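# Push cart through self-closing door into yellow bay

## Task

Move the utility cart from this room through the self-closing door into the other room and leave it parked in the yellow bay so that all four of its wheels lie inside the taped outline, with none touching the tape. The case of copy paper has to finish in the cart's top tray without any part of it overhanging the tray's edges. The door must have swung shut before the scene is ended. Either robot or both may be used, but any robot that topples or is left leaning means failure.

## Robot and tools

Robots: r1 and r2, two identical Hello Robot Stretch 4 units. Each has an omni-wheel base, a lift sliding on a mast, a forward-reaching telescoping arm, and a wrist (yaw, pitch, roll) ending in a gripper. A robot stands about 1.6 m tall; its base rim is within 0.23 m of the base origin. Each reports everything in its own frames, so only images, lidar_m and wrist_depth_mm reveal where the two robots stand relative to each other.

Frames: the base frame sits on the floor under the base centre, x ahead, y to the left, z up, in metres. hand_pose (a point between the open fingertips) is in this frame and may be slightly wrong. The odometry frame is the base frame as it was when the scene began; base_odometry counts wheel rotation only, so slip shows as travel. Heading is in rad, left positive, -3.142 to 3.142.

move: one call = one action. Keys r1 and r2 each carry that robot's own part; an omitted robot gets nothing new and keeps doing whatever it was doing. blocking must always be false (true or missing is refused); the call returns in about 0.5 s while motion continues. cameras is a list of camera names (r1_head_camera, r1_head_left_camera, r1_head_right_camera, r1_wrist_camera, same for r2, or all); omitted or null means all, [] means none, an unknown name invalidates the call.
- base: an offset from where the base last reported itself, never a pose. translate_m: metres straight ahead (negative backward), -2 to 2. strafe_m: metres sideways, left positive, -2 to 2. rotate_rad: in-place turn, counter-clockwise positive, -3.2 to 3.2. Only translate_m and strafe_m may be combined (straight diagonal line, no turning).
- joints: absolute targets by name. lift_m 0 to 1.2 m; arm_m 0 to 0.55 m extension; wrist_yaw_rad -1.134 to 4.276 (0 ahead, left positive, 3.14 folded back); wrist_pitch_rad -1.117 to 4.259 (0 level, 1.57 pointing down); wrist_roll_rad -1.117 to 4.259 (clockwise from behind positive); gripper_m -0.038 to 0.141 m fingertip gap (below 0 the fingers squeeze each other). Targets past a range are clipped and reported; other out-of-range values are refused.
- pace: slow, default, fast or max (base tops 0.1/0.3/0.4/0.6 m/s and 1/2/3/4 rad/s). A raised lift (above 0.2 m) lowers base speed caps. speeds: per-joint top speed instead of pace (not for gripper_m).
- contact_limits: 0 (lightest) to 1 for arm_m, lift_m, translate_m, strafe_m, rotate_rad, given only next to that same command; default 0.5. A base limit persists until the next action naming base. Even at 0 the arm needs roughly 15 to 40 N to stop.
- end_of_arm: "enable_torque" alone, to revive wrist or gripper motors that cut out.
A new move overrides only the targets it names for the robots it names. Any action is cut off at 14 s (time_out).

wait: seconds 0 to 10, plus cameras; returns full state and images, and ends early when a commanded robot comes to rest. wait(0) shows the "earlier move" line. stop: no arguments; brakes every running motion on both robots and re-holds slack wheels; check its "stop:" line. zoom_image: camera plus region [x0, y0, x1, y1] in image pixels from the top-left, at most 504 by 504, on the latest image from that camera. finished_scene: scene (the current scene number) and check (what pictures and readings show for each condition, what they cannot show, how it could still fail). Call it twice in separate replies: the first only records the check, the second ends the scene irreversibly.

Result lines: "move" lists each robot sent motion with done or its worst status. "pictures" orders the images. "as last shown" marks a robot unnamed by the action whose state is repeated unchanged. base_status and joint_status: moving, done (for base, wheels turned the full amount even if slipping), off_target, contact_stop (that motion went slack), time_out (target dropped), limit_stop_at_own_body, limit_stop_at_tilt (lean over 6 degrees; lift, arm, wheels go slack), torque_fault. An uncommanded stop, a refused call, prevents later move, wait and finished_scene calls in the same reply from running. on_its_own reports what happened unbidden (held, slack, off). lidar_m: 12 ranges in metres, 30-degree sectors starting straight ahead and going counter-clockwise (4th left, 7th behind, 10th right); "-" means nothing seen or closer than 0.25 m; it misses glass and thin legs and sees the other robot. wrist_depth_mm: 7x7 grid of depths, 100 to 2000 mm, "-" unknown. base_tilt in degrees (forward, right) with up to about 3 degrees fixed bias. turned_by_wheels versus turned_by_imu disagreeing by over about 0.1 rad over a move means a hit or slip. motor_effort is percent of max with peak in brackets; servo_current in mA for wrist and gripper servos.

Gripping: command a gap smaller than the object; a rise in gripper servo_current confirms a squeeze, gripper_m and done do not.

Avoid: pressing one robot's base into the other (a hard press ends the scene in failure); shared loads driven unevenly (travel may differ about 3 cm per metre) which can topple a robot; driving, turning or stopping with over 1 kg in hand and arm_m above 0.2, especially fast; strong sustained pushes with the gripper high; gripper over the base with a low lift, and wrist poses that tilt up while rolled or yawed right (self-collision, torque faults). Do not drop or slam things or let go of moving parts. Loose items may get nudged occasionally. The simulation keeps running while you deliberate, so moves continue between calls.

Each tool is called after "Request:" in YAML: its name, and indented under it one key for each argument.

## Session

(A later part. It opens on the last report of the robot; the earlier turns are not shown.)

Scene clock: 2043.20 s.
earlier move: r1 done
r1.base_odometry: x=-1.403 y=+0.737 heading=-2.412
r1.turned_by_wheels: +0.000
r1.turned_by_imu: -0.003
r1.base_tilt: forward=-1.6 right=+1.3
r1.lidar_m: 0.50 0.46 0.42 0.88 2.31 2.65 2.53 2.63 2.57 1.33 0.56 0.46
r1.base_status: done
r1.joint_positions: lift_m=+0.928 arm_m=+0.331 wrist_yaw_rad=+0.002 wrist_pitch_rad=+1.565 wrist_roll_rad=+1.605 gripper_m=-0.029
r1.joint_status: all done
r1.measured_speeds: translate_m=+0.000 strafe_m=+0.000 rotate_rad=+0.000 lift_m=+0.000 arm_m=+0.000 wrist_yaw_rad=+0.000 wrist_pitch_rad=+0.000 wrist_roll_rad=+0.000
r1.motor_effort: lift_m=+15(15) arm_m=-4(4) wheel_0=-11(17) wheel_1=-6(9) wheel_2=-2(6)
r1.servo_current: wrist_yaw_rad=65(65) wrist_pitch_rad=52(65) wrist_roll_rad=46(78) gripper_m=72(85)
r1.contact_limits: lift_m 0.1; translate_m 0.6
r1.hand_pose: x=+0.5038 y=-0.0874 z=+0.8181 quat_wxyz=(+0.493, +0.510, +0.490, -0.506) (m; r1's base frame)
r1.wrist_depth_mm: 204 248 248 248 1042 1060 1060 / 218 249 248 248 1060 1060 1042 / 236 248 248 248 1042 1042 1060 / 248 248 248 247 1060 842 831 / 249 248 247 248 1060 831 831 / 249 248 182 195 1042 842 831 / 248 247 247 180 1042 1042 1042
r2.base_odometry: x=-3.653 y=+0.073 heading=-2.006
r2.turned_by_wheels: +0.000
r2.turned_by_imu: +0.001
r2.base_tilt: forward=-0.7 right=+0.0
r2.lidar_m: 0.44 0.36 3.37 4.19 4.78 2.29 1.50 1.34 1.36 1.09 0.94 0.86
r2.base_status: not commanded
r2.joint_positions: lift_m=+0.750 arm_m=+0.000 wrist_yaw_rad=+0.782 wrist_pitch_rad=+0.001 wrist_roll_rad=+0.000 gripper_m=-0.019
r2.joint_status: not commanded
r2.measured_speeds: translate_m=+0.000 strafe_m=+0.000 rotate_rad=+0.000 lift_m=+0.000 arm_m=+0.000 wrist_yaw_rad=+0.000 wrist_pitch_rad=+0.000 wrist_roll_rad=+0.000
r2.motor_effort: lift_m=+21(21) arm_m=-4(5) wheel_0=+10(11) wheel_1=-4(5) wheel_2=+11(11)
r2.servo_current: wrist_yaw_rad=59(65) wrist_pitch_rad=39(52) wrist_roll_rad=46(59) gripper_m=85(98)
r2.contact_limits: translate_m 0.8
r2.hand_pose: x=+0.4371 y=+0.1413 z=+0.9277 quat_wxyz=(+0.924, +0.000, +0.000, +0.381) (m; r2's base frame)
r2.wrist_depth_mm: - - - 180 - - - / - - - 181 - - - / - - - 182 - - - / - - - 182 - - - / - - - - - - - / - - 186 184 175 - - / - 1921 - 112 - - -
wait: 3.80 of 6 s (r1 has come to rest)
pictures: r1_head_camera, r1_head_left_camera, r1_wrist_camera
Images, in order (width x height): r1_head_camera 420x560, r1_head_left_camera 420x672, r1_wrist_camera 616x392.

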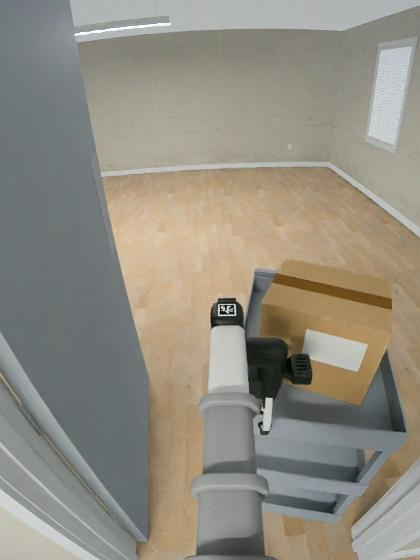

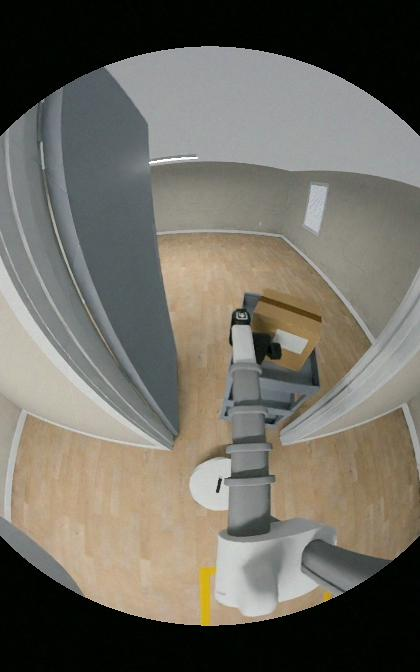

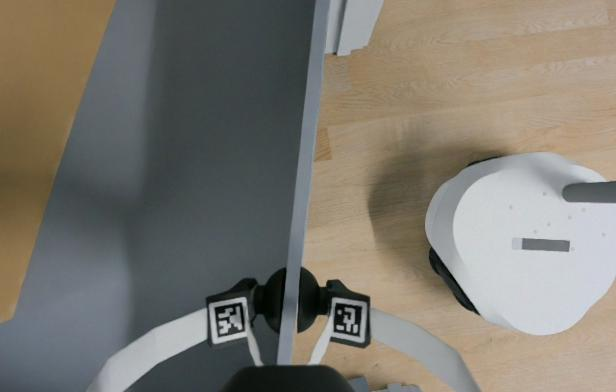

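Request:
move:
  r1: {"base": {"translate_m": -0.3, "strafe_m": 0.1}, "joints": {"wrist_roll_rad": 1.52}, "speeds": {"wrist_roll_rad": 0.05}, "pace": "slow", "contact_limits": {"translate_m": 0.6}}
  blocking: false
  cameras: []

Request:
wait:
  seconds: 6
  cameras: ["r1_head_camera", "r1_wrist_camera", "r1_head_left_camera"]

Scene clock: 2057.77 s.
move: r1 moving
r1.base_odometry: x=-1.391 y=+0.742 heading=-2.413
r1.turned_by_wheels: -0.001
r1.turned_by_imu: -0.002
r1.base_tilt: forward=-1.5 right=+1.3
r1.lidar_m: 0.49 0.47 0.41 0.93 2.31 2.67 2.51 2.60 2.59 1.41 0.61 0.50
r1.base_status: translate_m moving; strafe_m moving
r1.joint_positions: lift_m=+0.928 arm_m=+0.331 wrist_yaw_rad=+0.002 wrist_pitch_rad=+1.564 wrist_roll_rad=+1.584 gripper_m=-0.029
r1.joint_status: wrist_roll_rad moving
r1.measured_speeds: translate_m=-0.049 strafe_m=+0.016 rotate_rad=-0.001 lift_m=+0.000 arm_m=+0.000 wrist_yaw_rad=+0.000 wrist_pitch_rad=-0.019 wrist_roll_rad=-0.048
r1.motor_effort: lift_m=+15(15) arm_m=-4(4) wheel_0=-15(16) wheel_1=-8(9) wheel_2=+5(5)
r1.servo_current: wrist_yaw_rad=52(65) wrist_pitch_rad=52(52) wrist_roll_rad=39(72) gripper_m=78(78)
r1.contact_limits: lift_m 0.1; translate_m 0.6
r1.hand_pose: x=+0.5041 y=-0.0874 z=+0.8181 quat_wxyz=(+0.499, +0.505, +0.495, -0.501) (m; r1's base frame)
r1.wrist_depth_mm: 206 249 250 248 1060 1025 1042 / 221 249 249 248 1060 1042 1042 / 239 249 248 248 1042 1042 1042 / 249 249 248 248 1042 831 820 / 249 248 248 248 1042 831 831 / 249 248 182 189 1042 831 831 / 249 155 247 181 1042 1042 1042
r2.base_odometry: x=-3.653 y=+0.073 heading=-2.006
r2.turned_by_wheels: +0.000
r2.turned_by_imu: +0.000
r2.base_tilt: forward=-0.7 right=+0.0
r2.lidar_m: 0.42 0.39 3.36 4.20 4.80 2.35 1.46 1.34 1.36 1.07 0.95 0.85
r2.base_status: not commanded
r2.joint_positions: lift_m=+0.750 arm_m=+0.000 wrist_yaw_rad=+0.782 wrist_pitch_rad=+0.001 wrist_roll_rad=+0.000 gripper_m=-0.019
r2.joint_status: not commanded
r2.measured_speeds: translate_m=+0.000 strafe_m=+0.000 rotate_rad=+0.000 lift_m=+0.000 arm_m=+0.000 wrist_yaw_rad=+0.000 wrist_pitch_rad=+0.000 wrist_roll_rad=+0.000
r2.motor_effort: lift_m=+21(21) arm_m=-4(4) wheel_0=+10(10) wheel_1=-4(4) wheel_2=+10(11)
r2.servo_current: wrist_yaw_rad=52(59) wrist_pitch_rad=46(46) wrist_roll_rad=52(52) gripper_m=91(98)
r2.contact_limits: translate_m 0.8
r2.hand_pose: x=+0.4371 y=+0.1413 z=+0.9277 quat_wxyz=(+0.924, +0.000, +0.000, +0.381) (m; r2's base frame)
r2.wrist_depth_mm: - - - 180 - - - / - - - 181 - - - / - - - 182 - - - / - - - 182 - - - / - - - - - - - / - - 186 185 175 - - / - 1863 - 112 - - -
pictures: none
No camera images: "cameras" was empty.

Scene clock: 2061.67 s.
earlier move: r1 done
r1.base_odometry: x=-1.113 y=+0.862 heading=-2.413
r1.turned_by_wheels: +0.000
r1.turned_by_imu: -0.003
r1.base_tilt: forward=-1.5 right=+1.3
r1.lidar_m: 0.45 0.59 0.73 1.83 2.20 2.37 2.21 2.27 2.69 2.56 0.61 0.47
r1.base_status: done
r1.joint_positions: lift_m=+0.928 arm_m=+0.331 wrist_yaw_rad=+0.001 wrist_pitch_rad=+1.569 wrist_roll_rad=+1.525 gripper_m=-0.029
r1.joint_status: all done
r1.measured_speeds: translate_m=+0.000 strafe_m=+0.000 rotate_rad=+0.000 lift_m=+0.000 arm_m=+0.000 wrist_yaw_rad=+0.000 wrist_pitch_rad=+0.000 wrist_roll_rad=+0.000
r1.motor_effort: lift_m=+15(15) arm_m=-4(4) wheel_0=-10(18) wheel_1=-5(9) wheel_2=-4(5)
r1.servo_current: wrist_yaw_rad=39(78) wrist_pitch_rad=39(65) wrist_roll_rad=65(78) gripper_m=85(85)
r1.contact_limits: lift_m 0.1; translate_m 0.6
r1.hand_pose: x=+0.5024 y=-0.0874 z=+0.8181 quat_wxyz=(+0.512, +0.488, +0.511, -0.488) (m; r1's base frame)
r1.wrist_depth_mm: 227 247 247 248 1060 1042 1060 / 236 246 247 248 1060 1060 1060 / 245 246 246 248 1042 1078 1060 / 245 247 246 247 1060 831 831 / 246 245 247 247 1042 842 831 / - 246 183 196 182 842 842 / 1042 146 - - 1025 - 1060
r2.base_odometry: x=-3.653 y=+0.073 heading=-2.006
r2.turned_by_wheels: +0.000
r2.turned_by_imu: +0.001
r2.base_tilt: forward=-0.6 right=+0.1
r2.lidar_m: 0.44 0.37 3.40 4.19 4.79 2.31 1.48 1.34 1.36 1.05 0.95 0.84
r2.base_status: not commanded
r2.joint_positions: lift_m=+0.750 arm_m=+0.000 wrist_yaw_rad=+0.782 wrist_pitch_rad=+0.001 wrist_roll_rad=+0.000 gripper_m=-0.019
r2.joint_status: not commanded
r2.measured_speeds: translate_m=+0.000 strafe_m=+0.000 rotate_rad=+0.000 lift_m=+0.000 arm_m=+0.000 wrist_yaw_rad=+0.000 wrist_pitch_rad=+0.000 wrist_roll_rad=+0.000
r2.motor_effort: lift_m=+21(21) arm_m=-4(5) wheel_0=+10(11) wheel_1=-4(4) wheel_2=+10(11)
r2.servo_current: wrist_yaw_rad=46(72) wrist_pitch_rad=46(46) wrist_roll_rad=33(59) gripper_m=85(98)
r2.contact_limits: translate_m 0.8
r2.hand_pose: x=+0.4371 y=+0.1413 z=+0.9277 quat_wxyz=(+0.924, +0.000, +0.000, +0.381) (m; r2's base frame)
r2.wrist_depth_mm: - - - 180 - - - / - - - 181 - - - / - - - 182 - - - / - - - 182 - - - / - - - - - - - / - - 186 185 174 - - / - 1983 - 112 - - -
wait: 3.90 of 6 s (r1 has come to rest)
pictures: r1_head_camera, r1_head_left_camera, r1_wrist_camera
Images, in order (width x height): r1_head_camera 420x560, r1_head_left_camera 420x672, r1_wrist_camera 616x392.

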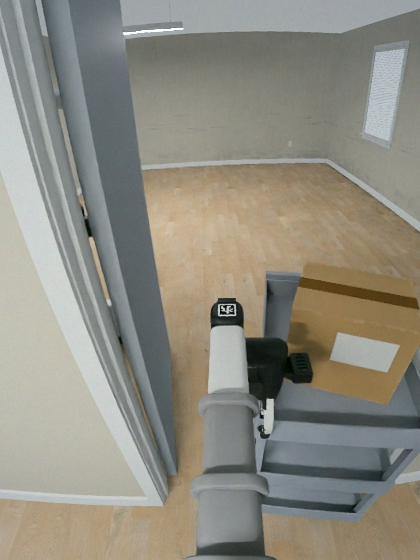

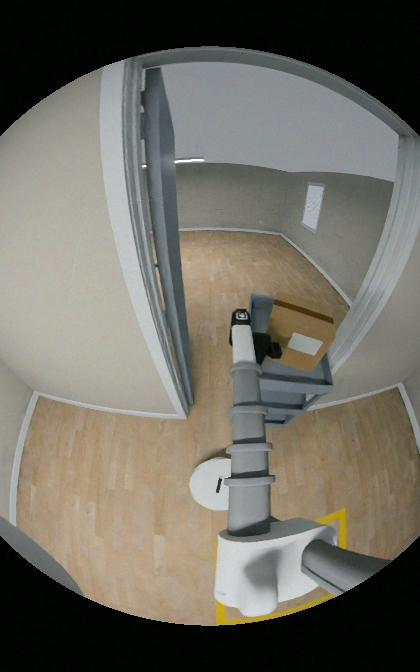

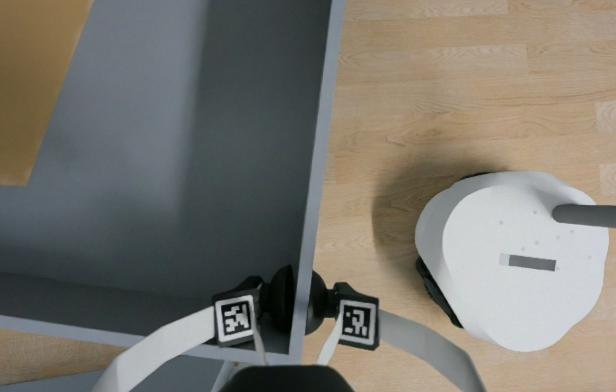

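Request:
move:
  r1: {"base": {"translate_m": -0.3, "strafe_m": 0.02}, "joints": {"wrist_roll_rad": 1.44}, "speeds": {"wrist_roll_rad": 0.05}, "pace": "slow", "contact_limits": {"translate_m": 0.6}}
  blocking: false
  cameras: []

Request:
wait:
  seconds: 6
  cameras: ["r1_head_camera", "r1_wrist_camera", "r1_head_right_camera", "r1_head_left_camera"]

Scene clock: 2079.97 s.
move: r1 moving
r1.base_odometry: x=-1.103 y=+0.869 heading=-2.415
r1.turned_by_wheels: -0.001
r1.turned_by_imu: -0.002
r1.base_tilt: forward=-1.6 right=+1.3
r1.lidar_m: 0.50 0.62 0.76 1.88 2.21 2.35 2.22 2.27 2.72 2.55 0.62 0.48
r1.base_status: translate_m moving; strafe_m moving
r1.joint_positions: lift_m=+0.928 arm_m=+0.331 wrist_yaw_rad=+0.001 wrist_pitch_rad=+1.568 wrist_roll_rad=+1.504 gripper_m=-0.029
r1.joint_status: wrist_roll_rad moving
r1.measured_speeds: translate_m=-0.049 strafe_m=+0.003 rotate_rad=+0.000 lift_m=+0.000 arm_m=+0.000 wrist_yaw_rad=+0.000 wrist_pitch_rad=-0.025 wrist_roll_rad=-0.048
r1.motor_effort: lift_m=+15(15) arm_m=-4(4) wheel_0=-12(14) wheel_1=-6(8) wheel_2=+2(2)
r1.servo_current: wrist_yaw_rad=46(59) wrist_pitch_rad=46(46) wrist_roll_rad=46(72) gripper_m=72(85)
r1.contact_limits: lift_m 0.1; translate_m 0.6
r1.hand_pose: x=+0.5029 y=-0.0874 z=+0.8181 quat_wxyz=(+0.517, +0.483, +0.516, -0.482) (m; r1's base frame)
r1.wrist_depth_mm: 226 248 248 248 1042 1060 1060 / 240 249 248 248 1042 1042 1060 / 248 248 248 248 1060 1042 1042 / 248 248 248 248 1042 854 831 / 247 247 248 247 1025 831 831 / - - 179 194 946 831 831 / 1060 152 163 180 1060 820 1042
r2.base_odometry: x=-3.653 y=+0.073 heading=-2.006
r2.turned_by_wheels: +0.000
r2.turned_by_imu: +0.000
r2.base_tilt: forward=-0.7 right=+0.0
r2.lidar_m: 0.43 0.41 3.37 4.17 4.80 2.30 1.48 1.33 1.37 1.06 0.94 0.83
r2.base_status: not commanded
r2.joint_positions: lift_m=+0.750 arm_m=+0.000 wrist_yaw_rad=+0.782 wrist_pitch_rad=+0.001 wrist_roll_rad=+0.000 gripper_m=-0.019
r2.joint_status: not commanded
r2.measured_speeds: translate_m=+0.000 strafe_m=+0.000 rotate_rad=+0.000 lift_m=+0.000 arm_m=+0.000 wrist_yaw_rad=+0.000 wrist_pitch_rad=+0.000 wrist_roll_rad=+0.000
r2.motor_effort: lift_m=+21(21) arm_m=-4(5) wheel_0=+10(11) wheel_1=-4(4) wheel_2=+11(11)
r2.servo_current: wrist_yaw_rad=59(59) wrist_pitch_rad=39(46) wrist_roll_rad=33(52) gripper_m=85(91)
r2.contact_limits: translate_m 0.8
r2.hand_pose: x=+0.4371 y=+0.1413 z=+0.9277 quat_wxyz=(+0.924, +0.000, +0.000, +0.381) (m; r2's base frame)
r2.wrist_depth_mm: - - - 180 - - - / - - - 181 - - - / - - - 182 - - - / - - - 183 - - - / - - - - - - - / - - 185 185 175 - - / - 1863 - 112 - - -
pictures: none
No camera images: "cameras" was empty.

Scene clock: 2083.77 s.
earlier move: r1 done
r1.base_odometry: x=-0.875 y=+1.046 heading=-2.413
r1.turned_by_wheels: +0.002
r1.turned_by_imu: +0.001
r1.base_tilt: forward=-1.6 right=+1.3
r1.lidar_m: 0.49 0.86 1.17 2.09 2.15 2.05 1.92 2.00 2.62 2.60 0.62 0.49
r1.base_status: done
r1.joint_positions: lift_m=+0.928 arm_m=+0.331 wrist_yaw_rad=+0.001 wrist_pitch_rad=+1.566 wrist_roll_rad=+1.445 gripper_m=-0.029
r1.joint_status: all done
r1.measured_speeds: translate_m=+0.000 strafe_m=+0.000 rotate_rad=+0.000 lift_m=+0.000 arm_m=+0.000 wrist_yaw_rad=+0.000 wrist_pitch_rad=+0.000 wrist_roll_rad=+0.000
r1.motor_effort: lift_m=+15(15) arm_m=-4(4) wheel_0=+1(16) wheel_1=-3(9) wheel_2=+6(9)
r1.servo_current: wrist_yaw_rad=52(78) wrist_pitch_rad=46(52) wrist_roll_rad=52(78) gripper_m=78(85)
r1.contact_limits: lift_m 0.1; translate_m 0.6
r1.hand_pose: x=+0.5034 y=-0.0874 z=+0.8181 quat_wxyz=(+0.532, +0.468, +0.529, -0.466) (m; r1's base frame)
r1.wrist_depth_mm: 223 246 246 246 1042 1060 1042 / 232 247 246 246 1042 1042 1042 / 247 247 247 246 1025 1042 1042 / 247 247 247 246 1042 878 831 / 247 248 247 246 1060 831 820 / - 247 203 194 1060 831 831 / - 152 179 180 177 - 1060
r2.base_odometry: x=-3.653 y=+0.073 heading=-2.006
r2.turned_by_wheels: +0.000
r2.turned_by_imu: +0.001
r2.base_tilt: forward=-0.7 right=+0.0
r2.lidar_m: 0.40 0.38 3.37 4.17 4.79 2.31 1.49 1.33 1.34 1.08 0.94 0.89
r2.base_status: not commanded
r2.joint_positions: lift_m=+0.750 arm_m=+0.000 wrist_yaw_rad=+0.782 wrist_pitch_rad=+0.001 wrist_roll_rad=+0.000 gripper_m=-0.019
r2.joint_status: not commanded
r2.measured_speeds: translate_m=+0.000 strafe_m=+0.000 rotate_rad=+0.000 lift_m=+0.000 arm_m=+0.000 wrist_yaw_rad=+0.000 wrist_pitch_rad=+0.000 wrist_roll_rad=+0.000
r2.motor_effort: lift_m=+21(21) arm_m=-4(5) wheel_0=+10(11) wheel_1=-4(5) wheel_2=+10(11)
r2.servo_current: wrist_yaw_rad=65(72) wrist_pitch_rad=46(46) wrist_roll_rad=59(59) gripper_m=91(98)
r2.contact_limits: translate_m 0.8
r2.hand_pose: x=+0.4371 y=+0.1413 z=+0.9277 quat_wxyz=(+0.924, +0.000, +0.000, +0.381) (m; r2's base frame)
r2.wrist_depth_mm: - - - 181 - - - / - - - 181 - - - / - - - 181 - - - / - - - 182 - - - / - - - - - - - / - - 185 185 175 - - / - 1921 - 112 - - -
wait: 3.80 of 6 s (r1 has come to rest)
pictures: r1_head_camera, r1_head_left_camera, r1_head_right_camera, r1_wrist_camera
Images, in order (width x height): r1_head_camera 420x560, r1_head_left_camera 420x672, r1_head_right_camera 420x672, r1_wrist_camera 616x392.

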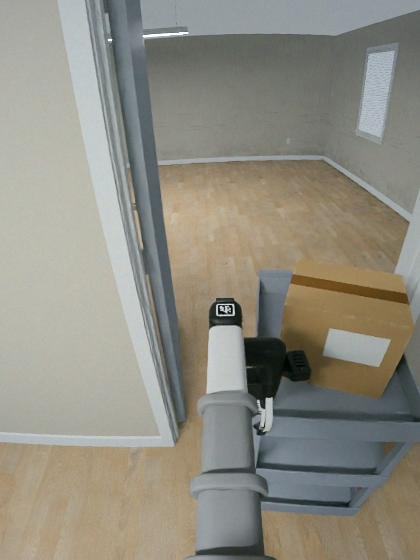

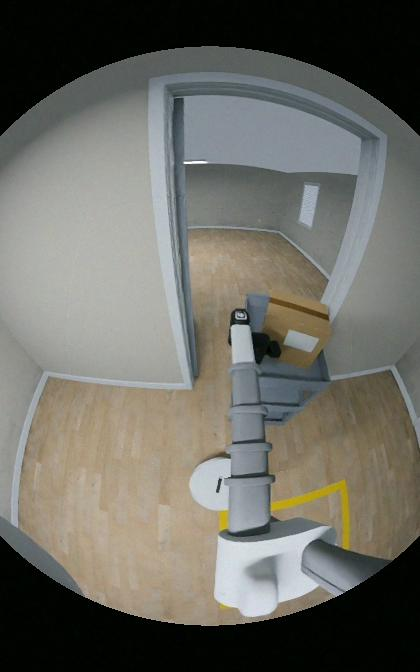

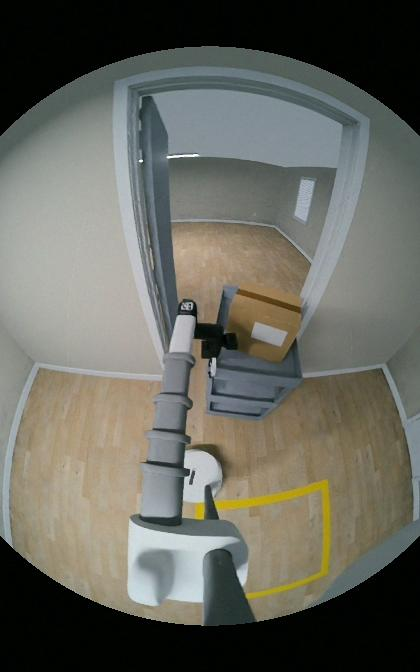

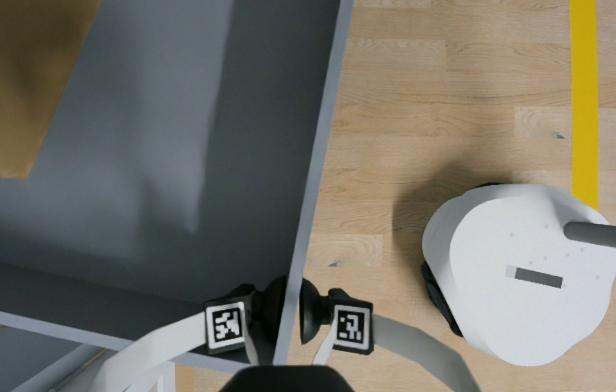

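Request:
move:
  r1: {"base": {"translate_m": -0.36}, "pace": "slow", "contact_limits": {"translate_m": 0.6}}
  blocking: false
  cameras: []

Request:
wait:
  seconds: 7
  cameras: ["r1_head_camera", "r1_wrist_camera", "r1_head_right_camera"]

Scene clock: 2101.53 s.
move: r1 moving
r1.base_odometry: x=-0.866 y=+1.054 heading=-2.413
r1.turned_by_wheels: +0.000
r1.turned_by_imu: +0.000
r1.base_tilt: forward=-1.6 right=+1.3
r1.lidar_m: 0.49 0.85 1.16 2.11 2.18 2.00 1.91 2.01 2.63 2.56 0.66 0.50
r1.base_status: translate_m moving
r1.joint_positions: lift_m=+0.928 arm_m=+0.331 wrist_yaw_rad=+0.001 wrist_pitch_rad=+1.564 wrist_roll_rad=+1.445 gripper_m=-0.029
r1.joint_status: not commanded
r1.measured_speeds: translate_m=-0.048 strafe_m=+0.000 rotate_rad=+0.001 lift_m=+0.000 arm_m=+0.000 wrist_yaw_rad=+0.000 wrist_pitch_rad=-0.023 wrist_roll_rad=+0.000
r1.motor_effort: lift_m=+15(15) arm_m=-4(4) wheel_0=-5(5) wheel_1=-6(6) wheel_2=+11(11)
r1.servo_current: wrist_yaw_rad=65(65) wrist_pitch_rad=46(46) wrist_roll_rad=52(78) gripper_m=85(85)
r1.contact_limits: lift_m 0.1; translate_m 0.6
r1.hand_pose: x=+0.5040 y=-0.0874 z=+0.8181 quat_wxyz=(+0.532, +0.469, +0.529, -0.466) (m; r1's base frame)
r1.wrist_depth_mm: 224 247 247 246 1042 1042 1042 / 234 248 247 246 1042 1060 1042 / 248 247 246 247 1042 1042 1042 / 249 247 248 247 1042 1025 1042 / 248 248 247 246 1042 842 820 / - - 196 195 1042 831 831 / - 150 182 179 1042 - 831
r2.base_odometry: x=-3.653 y=+0.073 heading=-2.006
r2.turned_by_wheels: +0.000
r2.turned_by_imu: +0.000
r2.base_tilt: forward=-0.7 right=+0.1
r2.lidar_m: 0.42 0.37 3.36 4.18 4.78 2.32 1.46 1.34 1.34 1.07 0.94 0.87
r2.base_status: not commanded
r2.joint_positions: lift_m=+0.750 arm_m=+0.000 wrist_yaw_rad=+0.782 wrist_pitch_rad=+0.001 wrist_roll_rad=+0.000 gripper_m=-0.019
r2.joint_status: not commanded
r2.measured_speeds: translate_m=+0.000 strafe_m=+0.000 rotate_rad=+0.000 lift_m=+0.000 arm_m=+0.000 wrist_yaw_rad=+0.000 wrist_pitch_rad=+0.000 wrist_roll_rad=+0.000
r2.motor_effort: lift_m=+21(21) arm_m=-5(5) wheel_0=+10(10) wheel_1=-4(4) wheel_2=+10(11)
r2.servo_current: wrist_yaw_rad=52(59) wrist_pitch_rad=39(52) wrist_roll_rad=52(52) gripper_m=91(91)
r2.contact_limits: translate_m 0.8
r2.hand_pose: x=+0.4371 y=+0.1413 z=+0.9277 quat_wxyz=(+0.924, +0.000, +0.000, +0.381) (m; r2's base frame)
r2.wrist_depth_mm: - - - 181 - - - / - - - 181 - - - / - - - 182 - - - / - - - 183 - - - / - - - - - - - / - - 186 185 175 - - / - 1983 - 112 - - -
pictures: none
No camera images: "cameras" was empty.

Scene clock: 2105.90 s.
earlier move: r1 done
r1.base_odometry: x=-0.607 y=+1.286 heading=-2.413
r1.turned_by_wheels: +0.000
r1.turned_by_imu: +0.001
r1.base_tilt: forward=-1.6 right=+1.3
r1.lidar_m: 0.47 1.22 1.64 2.09 2.16 1.69 1.57 1.63 2.15 2.60 0.70 0.51
r1.base_status: done
r1.joint_positions: lift_m=+0.928 arm_m=+0.331 wrist_yaw_rad=+0.001 wrist_pitch_rad=+1.563 wrist_roll_rad=+1.444 gripper_m=-0.029
r1.joint_status: not commanded
r1.measured_speeds: translate_m=+0.000 strafe_m=+0.000 rotate_rad=+0.000 lift_m=+0.000 arm_m=+0.000 wrist_yaw_rad=+0.000 wrist_pitch_rad=+0.000 wrist_roll_rad=+0.000
r1.motor_effort: lift_m=+15(15) arm_m=-4(4) wheel_0=+1(7) wheel_1=-2(7) wheel_2=+5(14)
r1.servo_current: wrist_yaw_rad=46(72) wrist_pitch_rad=46(65) wrist_roll_rad=52(78) gripper_m=72(85)
r1.contact_limits: lift_m 0.1; translate_m 0.6
r1.hand_pose: x=+0.5044 y=-0.0874 z=+0.8181 quat_wxyz=(+0.533, +0.469, +0.529, -0.465) (m; r1's base frame)
r1.wrist_depth_mm: 224 247 246 247 1042 1042 1042 / 242 247 247 247 1042 1042 1042 / 248 247 247 247 1042 1060 1042 / 248 248 248 247 1060 854 842 / 248 248 248 247 1042 831 820 / 249 248 189 196 1042 831 831 / - 143 175 177 1042 842 1042
r2.base_odometry: x=-3.653 y=+0.073 heading=-2.006
r2.turned_by_wheels: +0.000
r2.turned_by_imu: +0.001
r2.base_tilt: forward=-0.7 right=+0.1
r2.lidar_m: 0.42 0.38 3.37 4.19 4.79 2.31 1.48 1.33 1.36 1.06 0.93 0.86
r2.base_status: not commanded
r2.joint_positions: lift_m=+0.750 arm_m=+0.000 wrist_yaw_rad=+0.782 wrist_pitch_rad=+0.001 wrist_roll_rad=+0.000 gripper_m=-0.019
r2.joint_status: not commanded
r2.measured_speeds: translate_m=+0.000 strafe_m=+0.000 rotate_rad=+0.000 lift_m=+0.000 arm_m=+0.000 wrist_yaw_rad=+0.000 wrist_pitch_rad=+0.000 wrist_roll_rad=+0.000
r2.motor_effort: lift_m=+21(21) arm_m=-4(5) wheel_0=+10(11) wheel_1=-4(5) wheel_2=+10(11)
r2.servo_current: wrist_yaw_rad=52(65) wrist_pitch_rad=33(52) wrist_roll_rad=39(59) gripper_m=85(98)
r2.contact_limits: translate_m 0.8
r2.hand_pose: x=+0.4371 y=+0.1413 z=+0.9277 quat_wxyz=(+0.924, +0.000, +0.000, +0.381) (m; r2's base frame)
r2.wrist_depth_mm: - - - 180 - - - / - - - 181 - - - / - - - 182 - - - / - - - 182 - - - / - - - - - - - / - - 185 185 175 - - / - 1921 - 112 - - -
wait: 4.37 of 7 s (r1 has come to rest)
pictures: r1_head_camera, r1_head_right_camera, r1_wrist_camera
Images, in order (width x height): r1_head_camera 420x560, r1_head_right_camera 420x672, r1_wrist_camera 616x392.

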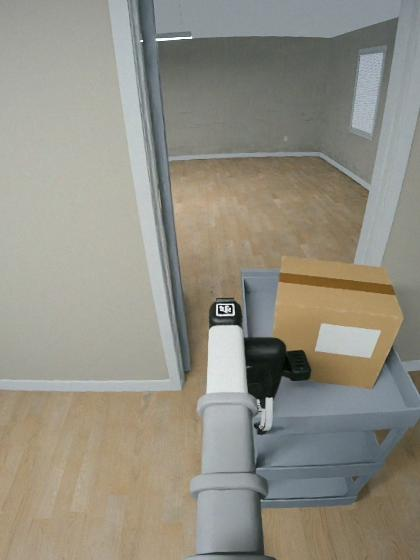

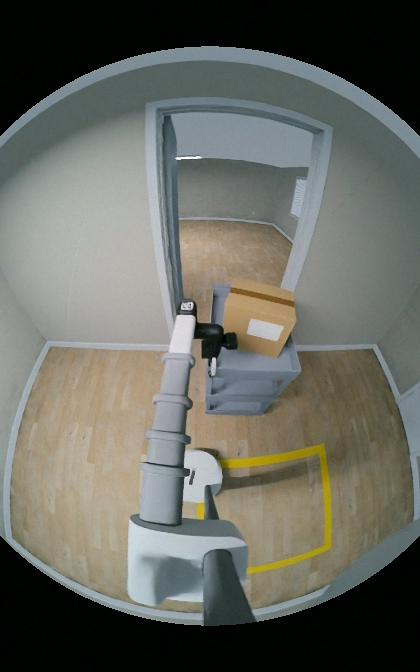

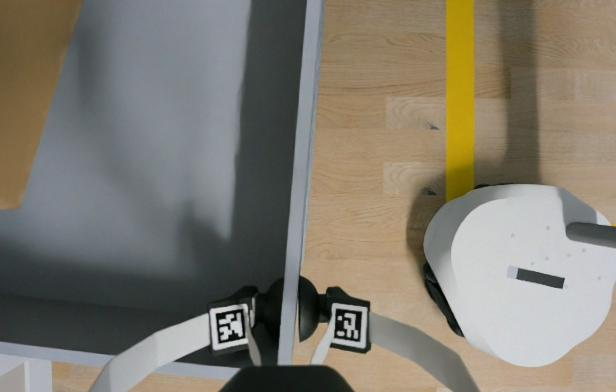

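Request:
move:
  r1: {"joints": {"gripper_m": 0.05}, "pace": "slow"}
  blocking: false
  cameras: []

Request:
wait:
  seconds: 4
  cameras: []

Request:
move:
  r1: {"joints": {"wrist_roll_rad": 1.55, "gripper_m": 0.075}, "speeds": {"wrist_roll_rad": 0.8}}
  blocking: false
  cameras: []

Request:
wait:
  seconds: 2
  cameras: ["r1_wrist_camera"]

Scene clock: 2153.50 s.
move: r1 moving
r1.base_odometry: x=-0.607 y=+1.286 heading=-2.413
r1.turned_by_wheels: +0.000
r1.turned_by_imu: +0.000
r1.base_tilt: forward=-1.6 right=+1.3
r1.lidar_m: 0.49 1.24 1.65 2.08 2.17 1.66 1.56 1.63 2.16 2.61 0.70 0.51
r1.base_status: not commanded
r1.joint_positions: lift_m=+0.928 arm_m=+0.331 wrist_yaw_rad=+0.001 wrist_pitch_rad=+1.563 wrist_roll_rad=+1.444 gripper_m=-0.016
r1.joint_status: gripper_m moving
r1.measured_speeds: translate_m=+0.000 strafe_m=+0.000 rotate_rad=+0.000 lift_m=+0.000 arm_m=+0.000 wrist_yaw_rad=+0.000 wrist_pitch_rad=+0.000 wrist_roll_rad=-0.001
r1.motor_effort: lift_m=+15(15) arm_m=-4(4) wheel_0=+1(1) wheel_1=-2(2) wheel_2=+5(5)
r1.servo_current: wrist_yaw_rad=52(52) wrist_pitch_rad=59(59) wrist_roll_rad=59(59) gripper_m=33(72)
r1.contact_limits: lift_m 0.1; translate_m 0.6
r1.hand_pose: x=+0.5044 y=-0.0874 z=+0.8181 quat_wxyz=(+0.533, +0.469, +0.529, -0.465) (m; r1's base frame)
r1.wrist_depth_mm: 229 249 247 247 1042 1060 1042 / 244 247 248 248 1060 1060 1042 / 248 249 248 247 1042 1042 1042 / 249 249 248 248 1025 854 1042 / 249 248 248 248 1042 831 831 / 250 248 189 198 1042 831 831 / - 147 174 181 1042 831 1042
r2.base_odometry: x=-3.653 y=+0.073 heading=-2.006
r2.turned_by_wheels: +0.000
r2.turned_by_imu: +0.000
r2.base_tilt: forward=-0.7 right=+0.1
r2.lidar_m: 0.41 0.39 3.37 4.15 4.78 2.31 1.50 1.35 1.34 1.06 0.94 0.85
r2.base_status: not commanded
r2.joint_positions: lift_m=+0.750 arm_m=+0.000 wrist_yaw_rad=+0.782 wrist_pitch_rad=+0.001 wrist_roll_rad=+0.000 gripper_m=-0.019
r2.joint_status: not commanded
r2.measured_speeds: translate_m=+0.000 strafe_m=+0.000 rotate_rad=+0.000 lift_m=+0.000 arm_m=+0.000 wrist_yaw_rad=+0.000 wrist_pitch_rad=+0.000 wrist_roll_rad=+0.000
r2.motor_effort: lift_m=+21(21) arm_m=-4(4) wheel_0=+10(10) wheel_1=-4(4) wheel_2=+11(11)
r2.servo_current: wrist_yaw_rad=46(65) wrist_pitch_rad=46(46) wrist_roll_rad=52(52) gripper_m=85(91)
r2.contact_limits: translate_m 0.8
r2.hand_pose: x=+0.4371 y=+0.1413 z=+0.9277 quat_wxyz=(+0.924, +0.000, +0.000, +0.381) (m; r2's base frame)
r2.wrist_depth_mm: - - - 180 - - - / - - - 181 - - - / - - - 181 - - - / - - - 183 - - - / - - - - - - - / - - 186 185 175 - - / - 1921 - 112 - - -
pictures: none
No camera images: "cameras" was empty.

Scene clock: 2155.80 s.
earlier move: r1 done
r1.base_odometry: x=-0.607 y=+1.286 heading=-2.413
r1.turned_by_wheels: +0.000
r1.turned_by_imu: +0.000
r1.base_tilt: forward=-1.5 right=+1.2
r1.lidar_m: 0.48 1.23 1.63 2.09 2.16 1.68 1.56 1.66 2.16 2.61 0.69 0.51
r1.base_status: not commanded
r1.joint_positions: lift_m=+0.928 arm_m=+0.331 wrist_yaw_rad=+0.001 wrist_pitch_rad=+1.567 wrist_roll_rad=+1.442 gripper_m=+0.050
r1.joint_status: all done
r1.measured_speeds: translate_m=+0.000 strafe_m=+0.000 rotate_rad=+0.000 lift_m=+0.000 arm_m=+0.000 wrist_yaw_rad=+0.000 wrist_pitch_rad=+0.000 wrist_roll_rad=+0.000
r1.motor_effort: lift_m=+15(15) arm_m=-4(4) wheel_0=+1(2) wheel_1=-2(2) wheel_2=+3(5)
r1.servo_current: wrist_yaw_rad=52(65) wrist_pitch_rad=46(59) wrist_roll_rad=59(65) gripper_m=46(72)
r1.contact_limits: lift_m 0.1; translate_m 0.6
r1.hand_pose: x=+0.5030 y=-0.0874 z=+0.8181 quat_wxyz=(+0.532, +0.467, +0.530, -0.466) (m; r1's base frame)
r1.wrist_depth_mm: 224 245 246 246 1025 1042 1042 / 237 246 246 247 1042 1042 1042 / 246 246 247 246 1042 1042 1042 / 246 246 246 246 1042 991 1042 / 246 246 246 247 1060 842 831 / 246 246 213 210 193 831 842 / 1042 144 167 176 1042 831 831
r2.base_odometry: x=-3.653 y=+0.073 heading=-2.006
r2.turned_by_wheels: +0.000
r2.turned_by_imu: +0.000
r2.base_tilt: forward=-0.6 right=+0.1
r2.lidar_m: 0.39 0.39 3.38 4.18 4.78 2.33 1.49 1.34 1.33 1.06 0.93 0.83
r2.base_status: not commanded
r2.joint_positions: lift_m=+0.750 arm_m=+0.000 wrist_yaw_rad=+0.782 wrist_pitch_rad=+0.001 wrist_roll_rad=+0.000 gripper_m=-0.019
r2.joint_status: not commanded
r2.measured_speeds: translate_m=+0.000 strafe_m=+0.000 rotate_rad=+0.000 lift_m=+0.000 arm_m=+0.000 wrist_yaw_rad=+0.000 wrist_pitch_rad=+0.000 wrist_roll_rad=+0.000
r2.motor_effort: lift_m=+21(21) arm_m=-4(5) wheel_0=+10(11) wheel_1=-4(4) wheel_2=+11(11)
r2.servo_current: wrist_yaw_rad=52(65) wrist_pitch_rad=39(46) wrist_roll_rad=59(65) gripper_m=85(98)
r2.contact_limits: translate_m 0.8
r2.hand_pose: x=+0.4371 y=+0.1413 z=+0.9277 quat_wxyz=(+0.924, +0.000, +0.000, +0.381) (m; r2's base frame)
r2.wrist_depth_mm: - - - 180 - - - / - - - 181 - - - / - - - 181 - - - / - - - 182 - - - / - - - - - - - / - - 186 185 175 - - / - 1921 - 112 - - -
wait: 2.30 of 4 s (r1 has come to rest)
pictures: none
No camera images: "cameras" was empty.

Scene clock: 2156.30 s.
move: r1 moving
r1.base_odometry: x=-0.607 y=+1.286 heading=-2.413
r1.turned_by_wheels: +0.000
r1.turned_by_imu: +0.000
r1.base_tilt: forward=-1.6 right=+1.3
r1.lidar_m: 0.47 1.23 1.65 2.08 2.16 1.65 1.58 1.63 2.19 2.61 0.70 0.49
r1.base_status: not commanded
r1.joint_positions: lift_m=+0.928 arm_m=+0.331 wrist_yaw_rad=+0.001 wrist_pitch_rad=+1.567 wrist_roll_rad=+1.548 gripper_m=+0.068
r1.joint_status: wrist_roll_rad moving; gripper_m moving
r1.measured_speeds: translate_m=+0.000 strafe_m=+0.000 rotate_rad=+0.000 lift_m=+0.000 arm_m=+0.000 wrist_yaw_rad=+0.000 wrist_pitch_rad=+0.000 wrist_roll_rad=+0.000
r1.motor_effort: lift_m=+15(15) arm_m=-4(4) wheel_0=+1(1) wheel_1=-2(2) wheel_2=+3(3)
r1.servo_current: wrist_yaw_rad=33(65) wrist_pitch_rad=39(52) wrist_roll_rad=65(85) gripper_m=65(72)
r1.contact_limits: lift_m 0.1; translate_m 0.6
r1.hand_pose: x=+0.5030 y=-0.0874 z=+0.8181 quat_wxyz=(+0.507, +0.495, +0.505, -0.493) (m; r1's base frame)
r1.wrist_depth_mm: 231 246 246 246 1042 1042 1042 / 246 246 247 246 1042 1042 1060 / 246 247 246 246 1042 1042 1042 / 247 246 247 247 1042 854 831 / 246 246 247 246 1060 831 831 / 247 246 213 247 191 831 831 / - - - 154 1060 1042 1042
r2.base_odometry: x=-3.653 y=+0.073 heading=-2.006
r2.turned_by_wheels: +0.000
r2.turned_by_imu: +0.000
r2.base_tilt: forward=-0.6 right=+0.1
r2.lidar_m: 0.40 0.38 3.37 4.19 4.79 2.31 1.45 1.36 1.35 1.05 0.95 0.84
r2.base_status: not commanded
r2.joint_positions: lift_m=+0.750 arm_m=+0.000 wrist_yaw_rad=+0.782 wrist_pitch_rad=+0.001 wrist_roll_rad=+0.000 gripper_m=-0.019
r2.joint_status: not commanded
r2.measured_speeds: translate_m=+0.000 strafe_m=+0.000 rotate_rad=+0.000 lift_m=+0.000 arm_m=+0.000 wrist_yaw_rad=+0.000 wrist_pitch_rad=+0.000 wrist_roll_rad=+0.000
r2.motor_effort: lift_m=+21(21) arm_m=-4(4) wheel_0=+10(10) wheel_1=-4(4) wheel_2=+10(11)
r2.servo_current: wrist_yaw_rad=52(52) wrist_pitch_rad=39(46) wrist_roll_rad=33(59) gripper_m=85(91)
r2.contact_limits: translate_m 0.8
r2.hand_pose: x=+0.4371 y=+0.1413 z=+0.9277 quat_wxyz=(+0.924, +0.000, +0.000, +0.381) (m; r2's base frame)
r2.wrist_depth_mm: - - - 180 - - - / - - - 180 - - - / - - - 182 - - - / - - - 183 - - - / - - - - - - - / - - 186 185 175 - - / - 1921 - 112 - - -
pictures: none
No camera images: "cameras" was empty.

Scene clock: 2156.83 s.
earlier move: r1 done
r1.base_odometry: x=-0.607 y=+1.286 heading=-2.413
r1.turned_by_wheels: +0.000
r1.turned_by_imu: +0.000
r1.base_tilt: forward=-1.6 right=+1.3
r1.lidar_m: 0.49 1.22 1.65 2.06 2.14 1.68 1.56 1.64 2.15 2.60 0.71 0.48
r1.base_status: not commanded
r1.joint_positions: lift_m=+0.928 arm_m=+0.331 wrist_yaw_rad=+0.001 wrist_pitch_rad=+1.567 wrist_roll_rad=+1.548 gripper_m=+0.075
r1.joint_status: all done
r1.measured_speeds: translate_m=+0.000 strafe_m=+0.000 rotate_rad=+0.000 lift_m=+0.000 arm_m=+0.000 wrist_yaw_rad=+0.000 wrist_pitch_rad=+0.000 wrist_roll_rad=+0.000
r1.motor_effort: lift_m=+15(15) arm_m=-4(4) wheel_0=+2(2) wheel_1=-2(2) wheel_2=+3(3)
r1.servo_current: wrist_yaw_rad=59(65) wrist_pitch_rad=46(52) wrist_roll_rad=52(85) gripper_m=46(72)
r1.contact_limits: lift_m 0.1; translate_m 0.6
r1.hand_pose: x=+0.5030 y=-0.0874 z=+0.8181 quat_wxyz=(+0.507, +0.495, +0.505, -0.493) (m; r1's base frame)
r1.wrist_depth_mm: 231 246 246 246 1042 1042 1042 / 246 246 246 246 1060 1025 1060 / 246 246 247 246 1025 1042 1060 / 246 246 246 247 1042 854 842 / 247 246 247 247 1060 831 831 / 246 246 213 246 194 820 842 / - - - 152 1060 1060 1042
r2.base_odometry: x=-3.653 y=+0.073 heading=-2.006
r2.turned_by_wheels: +0.000
r2.turned_by_imu: +0.000
r2.base_tilt: forward=-0.7 right=+0.1
r2.lidar_m: 0.41 0.38 3.37 4.21 4.79 2.30 1.46 1.34 1.37 1.06 0.94 0.82
r2.base_status: not commanded
r2.joint_positions: lift_m=+0.750 arm_m=+0.000 wrist_yaw_rad=+0.782 wrist_pitch_rad=+0.001 wrist_roll_rad=+0.000 gripper_m=-0.019
r2.joint_status: not commanded
r2.measured_speeds: translate_m=+0.000 strafe_m=+0.000 rotate_rad=+0.000 lift_m=+0.000 arm_m=+0.000 wrist_yaw_rad=+0.000 wrist_pitch_rad=+0.000 wrist_roll_rad=+0.000
r2.motor_effort: lift_m=+21(21) arm_m=-4(4) wheel_0=+10(10) wheel_1=-4(4) wheel_2=+11(11)
r2.servo_current: wrist_yaw_rad=52(59) wrist_pitch_rad=39(46) wrist_roll_rad=59(59) gripper_m=85(91)
r2.contact_limits: translate_m 0.8
r2.hand_pose: x=+0.4371 y=+0.1413 z=+0.9277 quat_wxyz=(+0.924, +0.000, +0.000, +0.381) (m; r2's base frame)
r2.wrist_depth_mm: - - - 180 - - - / - - - 181 - - - / - - - 181 - - - / - - - 182 - - - / - - - - - - - / - - 186 185 174 - - / - 1863 - 112 - - -
wait: 0.53 of 2 s (r1 has come to rest)
pictures: r1_wrist_camera
Images, in order (width x height): r1_wrist_camera 616x392.

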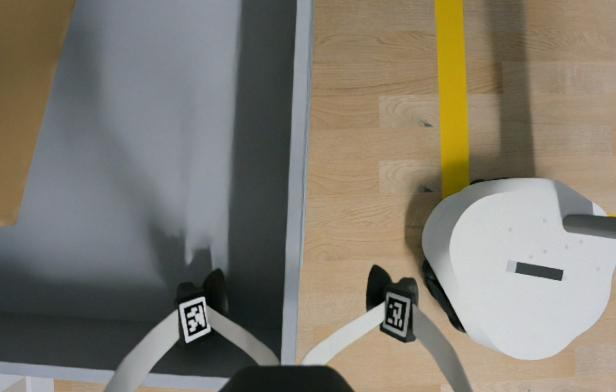

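Request:
move:
  blocking: false
  cameras: ["r1_wrist_camera", "r1_head_camera"]

Scene clock: 2186.07 s.
r1.base_odometry: x=-0.607 y=+1.286 heading=-2.413
r1.turned_by_wheels: +0.000
r1.turned_by_imu: +0.000
r1.base_tilt: forward=-1.6 right=+1.3
r1.lidar_m: 0.50 1.23 1.65 2.08 2.16 1.68 1.56 1.59 2.13 2.59 0.68 0.51
r1.base_status: not commanded
r1.joint_positions: lift_m=+0.928 arm_m=+0.331 wrist_yaw_rad=+0.001 wrist_pitch_rad=+1.567 wrist_roll_rad=+1.548 gripper_m=+0.075
r1.joint_status: all done
r1.measured_speeds: translate_m=+0.000 strafe_m=+0.000 rotate_rad=+0.000 lift_m=+0.000 arm_m=+0.000 wrist_yaw_rad=+0.000 wrist_pitch_rad=+0.000 wrist_roll_rad=+0.000
r1.motor_effort: lift_m=+15(15) arm_m=-4(4) wheel_0=+1(2) wheel_1=-2(2) wheel_2=+3(3)
r1.servo_current: wrist_yaw_rad=52(65) wrist_pitch_rad=46(52) wrist_roll_rad=46(85) gripper_m=33(72)
r1.contact_limits: lift_m 0.1; translate_m 0.6
r1.hand_pose: x=+0.5030 y=-0.0874 z=+0.8181 quat_wxyz=(+0.507, +0.495, +0.505, -0.493) (m; r1's base frame)
r1.wrist_depth_mm: 231 245 246 246 1042 1060 1060 / 246 246 246 246 1042 1042 1060 / 245 246 246 246 1060 1025 1060 / 247 246 246 246 1042 854 842 / 247 246 248 246 1042 831 831 / 246 246 212 247 195 831 831 / - - - 152 1042 1060 1042
r2.base_odometry: x=-3.653 y=+0.073 heading=-2.006
r2.turned_by_wheels: +0.000
r2.turned_by_imu: +0.000
r2.base_tilt: forward=-0.7 right=+0.0
r2.lidar_m: 0.42 0.38 3.40 4.21 4.78 2.31 1.48 1.33 1.38 1.06 0.95 0.85
r2.base_status: not commanded
r2.joint_positions: lift_m=+0.750 arm_m=+0.000 wrist_yaw_rad=+0.782 wrist_pitch_rad=+0.001 wrist_roll_rad=+0.000 gripper_m=-0.019
r2.joint_status: not commanded
r2.measured_speeds: translate_m=+0.000 strafe_m=+0.000 rotate_rad=+0.000 lift_m=+0.000 arm_m=+0.000 wrist_yaw_rad=+0.000 wrist_pitch_rad=+0.000 wrist_roll_rad=+0.000
r2.motor_effort: lift_m=+21(21) arm_m=-4(4) wheel_0=+10(10) wheel_1=-4(4) wheel_2=+10(11)
r2.servo_current: wrist_yaw_rad=46(59) wrist_pitch_rad=39(46) wrist_roll_rad=59(59) gripper_m=85(91)
r2.contact_limits: translate_m 0.8
r2.hand_pose: x=+0.4371 y=+0.1413 z=+0.9277 quat_wxyz=(+0.924, +0.000, +0.000, +0.381) (m; r2's base frame)
r2.wrist_depth_mm: - - - 180 - - - / - - - 180 - - - / - - - 182 - - - / - - - 182 - - - / - - - - - - - / - - 185 185 175 - - / - 1863 - 112 - - -
pictures: r1_head_camera, r1_wrist_camera
Images, in order (width x height): r1_head_camera 420x560, r1_wrist_camera 616x392.

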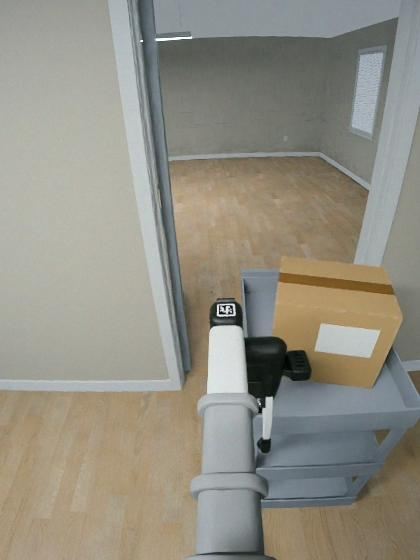

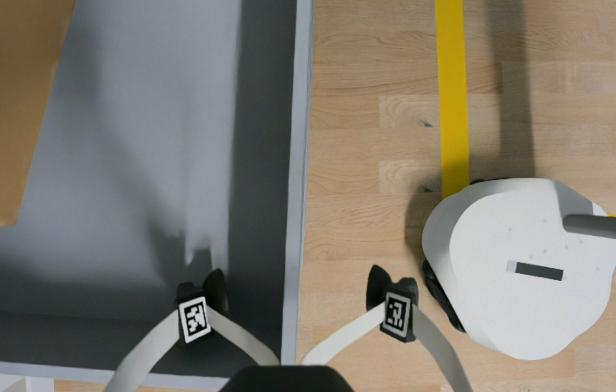

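Request:
move:
  r1: {"base": {"strafe_m": -0.255, "translate_m": -0.012}, "pace": "slow", "contact_limits": {"translate_m": 0.3}}
  blocking: false
  cameras: []

Request:
wait:
  seconds: 4
  cameras: ["r1_wrist_camera", "r1_head_camera"]

Scene clock: 2216.23 s.
move: r1 moving
r1.base_odometry: x=-0.616 y=+1.297 heading=-2.413
r1.turned_by_wheels: +0.000
r1.turned_by_imu: +0.000
r1.base_tilt: forward=-1.5 right=+1.2
r1.lidar_m: 0.48 1.25 1.63 2.10 2.18 1.67 1.57 1.61 2.13 2.57 0.73 0.50
r1.base_status: translate_m moving; strafe_m moving
r1.joint_positions: lift_m=+0.928 arm_m=+0.331 wrist_yaw_rad=+0.001 wrist_pitch_rad=+1.567 wrist_roll_rad=+1.548 gripper_m=+0.075
r1.joint_status: not commanded
r1.measured_speeds: translate_m=-0.003 strafe_m=-0.054 rotate_rad=+0.001 lift_m=+0.000 arm_m=+0.000 wrist_yaw_rad=+0.000 wrist_pitch_rad=+0.000 wrist_roll_rad=+0.000
r1.motor_effort: lift_m=+15(15) arm_m=-4(4) wheel_0=+5(7) wheel_1=-6(8) wheel_2=+3(4)
r1.servo_current: wrist_yaw_rad=52(59) wrist_pitch_rad=46(52) wrist_roll_rad=39(59) gripper_m=46(52)
r1.contact_limits: lift_m 0.1; translate_m 0.3
r1.hand_pose: x=+0.5030 y=-0.0874 z=+0.8181 quat_wxyz=(+0.507, +0.495, +0.505, -0.493) (m; r1's base frame)
r1.wrist_depth_mm: 228 245 247 246 1042 1042 1042 / 245 247 246 247 1060 1042 1042 / 246 245 246 246 1042 1060 1042 / 246 247 246 246 1042 854 842 / 247 247 247 247 1060 831 831 / 247 247 212 246 195 831 831 / - - - 153 1025 1042 1042
r2.base_odometry: x=-3.653 y=+0.073 heading=-2.006
r2.turned_by_wheels: +0.000
r2.turned_by_imu: +0.000
r2.base_tilt: forward=-0.6 right=+0.0
r2.lidar_m: 0.41 0.38 3.37 4.17 4.79 2.33 1.48 1.34 1.36 1.05 0.91 0.85
r2.base_status: not commanded
r2.joint_positions: lift_m=+0.750 arm_m=+0.000 wrist_yaw_rad=+0.782 wrist_pitch_rad=+0.001 wrist_roll_rad=+0.000 gripper_m=-0.019
r2.joint_status: not commanded
r2.measured_speeds: translate_m=+0.000 strafe_m=+0.000 rotate_rad=+0.000 lift_m=+0.000 arm_m=+0.000 wrist_yaw_rad=+0.000 wrist_pitch_rad=+0.000 wrist_roll_rad=+0.000
r2.motor_effort: lift_m=+21(21) arm_m=-4(5) wheel_0=+10(10) wheel_1=-4(4) wheel_2=+10(11)
r2.servo_current: wrist_yaw_rad=52(72) wrist_pitch_rad=39(46) wrist_roll_rad=33(52) gripper_m=91(91)
r2.contact_limits: translate_m 0.8
r2.hand_pose: x=+0.4371 y=+0.1413 z=+0.9277 quat_wxyz=(+0.924, +0.000, +0.000, +0.381) (m; r2's base frame)
r2.wrist_depth_mm: - - - 180 - - - / - - - 180 - - - / - - - 182 - - - / - - - 183 - - - / - - - - - - - / - - 185 184 175 - - / - 1921 - 112 - - -
pictures: none
No camera images: "cameras" was empty.

Scene clock: 2219.47 s.
earlier move: r1 done
r1.base_odometry: x=-0.768 y=+1.484 heading=-2.413
r1.turned_by_wheels: +0.000
r1.turned_by_imu: -0.001
r1.base_tilt: forward=-1.6 right=+1.3
r1.lidar_m: 0.47 0.52 1.67 2.34 2.35 1.63 1.53 1.59 2.13 2.34 1.88 0.51
r1.base_status: done
r1.joint_positions: lift_m=+0.928 arm_m=+0.331 wrist_yaw_rad=+0.001 wrist_pitch_rad=+1.567 wrist_roll_rad=+1.548 gripper_m=+0.075
r1.joint_status: not commanded
r1.measured_speeds: translate_m=+0.000 strafe_m=+0.000 rotate_rad=+0.000 lift_m=+0.000 arm_m=+0.000 wrist_yaw_rad=+0.000 wrist_pitch_rad=+0.000 wrist_roll_rad=+0.000
r1.motor_effort: lift_m=+15(15) arm_m=-4(4) wheel_0=+2(9) wheel_1=-3(9) wheel_2=+2(5)
r1.servo_current: wrist_yaw_rad=46(65) wrist_pitch_rad=33(52) wrist_roll_rad=39(72) gripper_m=39(52)
r1.contact_limits: lift_m 0.1; translate_m 0.3
r1.hand_pose: x=+0.5030 y=-0.0874 z=+0.8181 quat_wxyz=(+0.507, +0.495, +0.505, -0.493) (m; r1's base frame)
r1.wrist_depth_mm: 246 246 246 1060 1025 1060 1060 / 246 246 246 1042 1042 1042 1042 / 245 247 246 1060 1042 1042 1042 / 204 246 245 1042 1060 842 831 / 216 247 247 1042 1042 831 831 / 228 247 212 1042 195 831 831 / 242 246 246 153 1042 1060 1060
r2.base_odometry: x=-3.653 y=+0.073 heading=-2.006
r2.turned_by_wheels: +0.000
r2.turned_by_imu: +0.000
r2.base_tilt: forward=-0.7 right=+0.0
r2.lidar_m: 0.39 0.37 3.39 4.19 4.80 2.31 1.51 1.35 1.37 1.05 0.95 0.87
r2.base_status: not commanded
r2.joint_positions: lift_m=+0.750 arm_m=+0.000 wrist_yaw_rad=+0.782 wrist_pitch_rad=+0.001 wrist_roll_rad=+0.000 gripper_m=-0.019
r2.joint_status: not commanded
r2.measured_speeds: translate_m=+0.000 strafe_m=+0.000 rotate_rad=+0.000 lift_m=+0.000 arm_m=+0.000 wrist_yaw_rad=+0.000 wrist_pitch_rad=+0.000 wrist_roll_rad=+0.000
r2.motor_effort: lift_m=+21(21) arm_m=-4(5) wheel_0=+10(11) wheel_1=-4(5) wheel_2=+10(11)
r2.servo_current: wrist_yaw_rad=65(72) wrist_pitch_rad=46(46) wrist_roll_rad=52(59) gripper_m=91(98)
r2.contact_limits: translate_m 0.8
r2.hand_pose: x=+0.4371 y=+0.1413 z=+0.9277 quat_wxyz=(+0.924, +0.000, +0.000, +0.381) (m; r2's base frame)
r2.wrist_depth_mm: - - - 180 - - - / - - - 181 - - - / - - - 182 - - - / - - - 183 - - - / - - - - - - - / - - 186 185 175 - - / - 1863 - 112 - - -
wait: 3.23 of 4 s (r1 has come to rest)
pictures: r1_head_camera, r1_wrist_camera
Images, in order (width x height): r1_head_camera 420x560, r1_wrist_camera 616x392.

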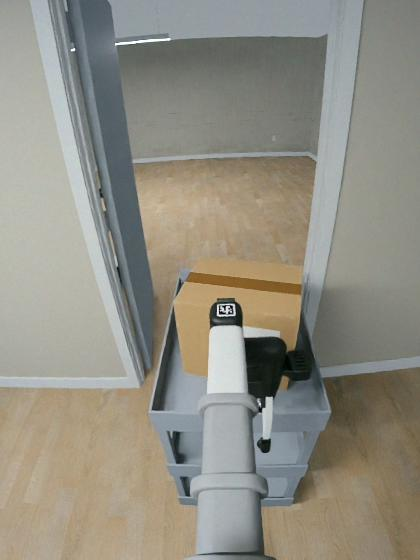

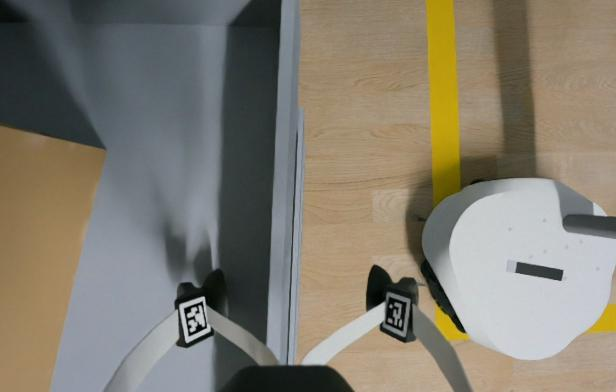

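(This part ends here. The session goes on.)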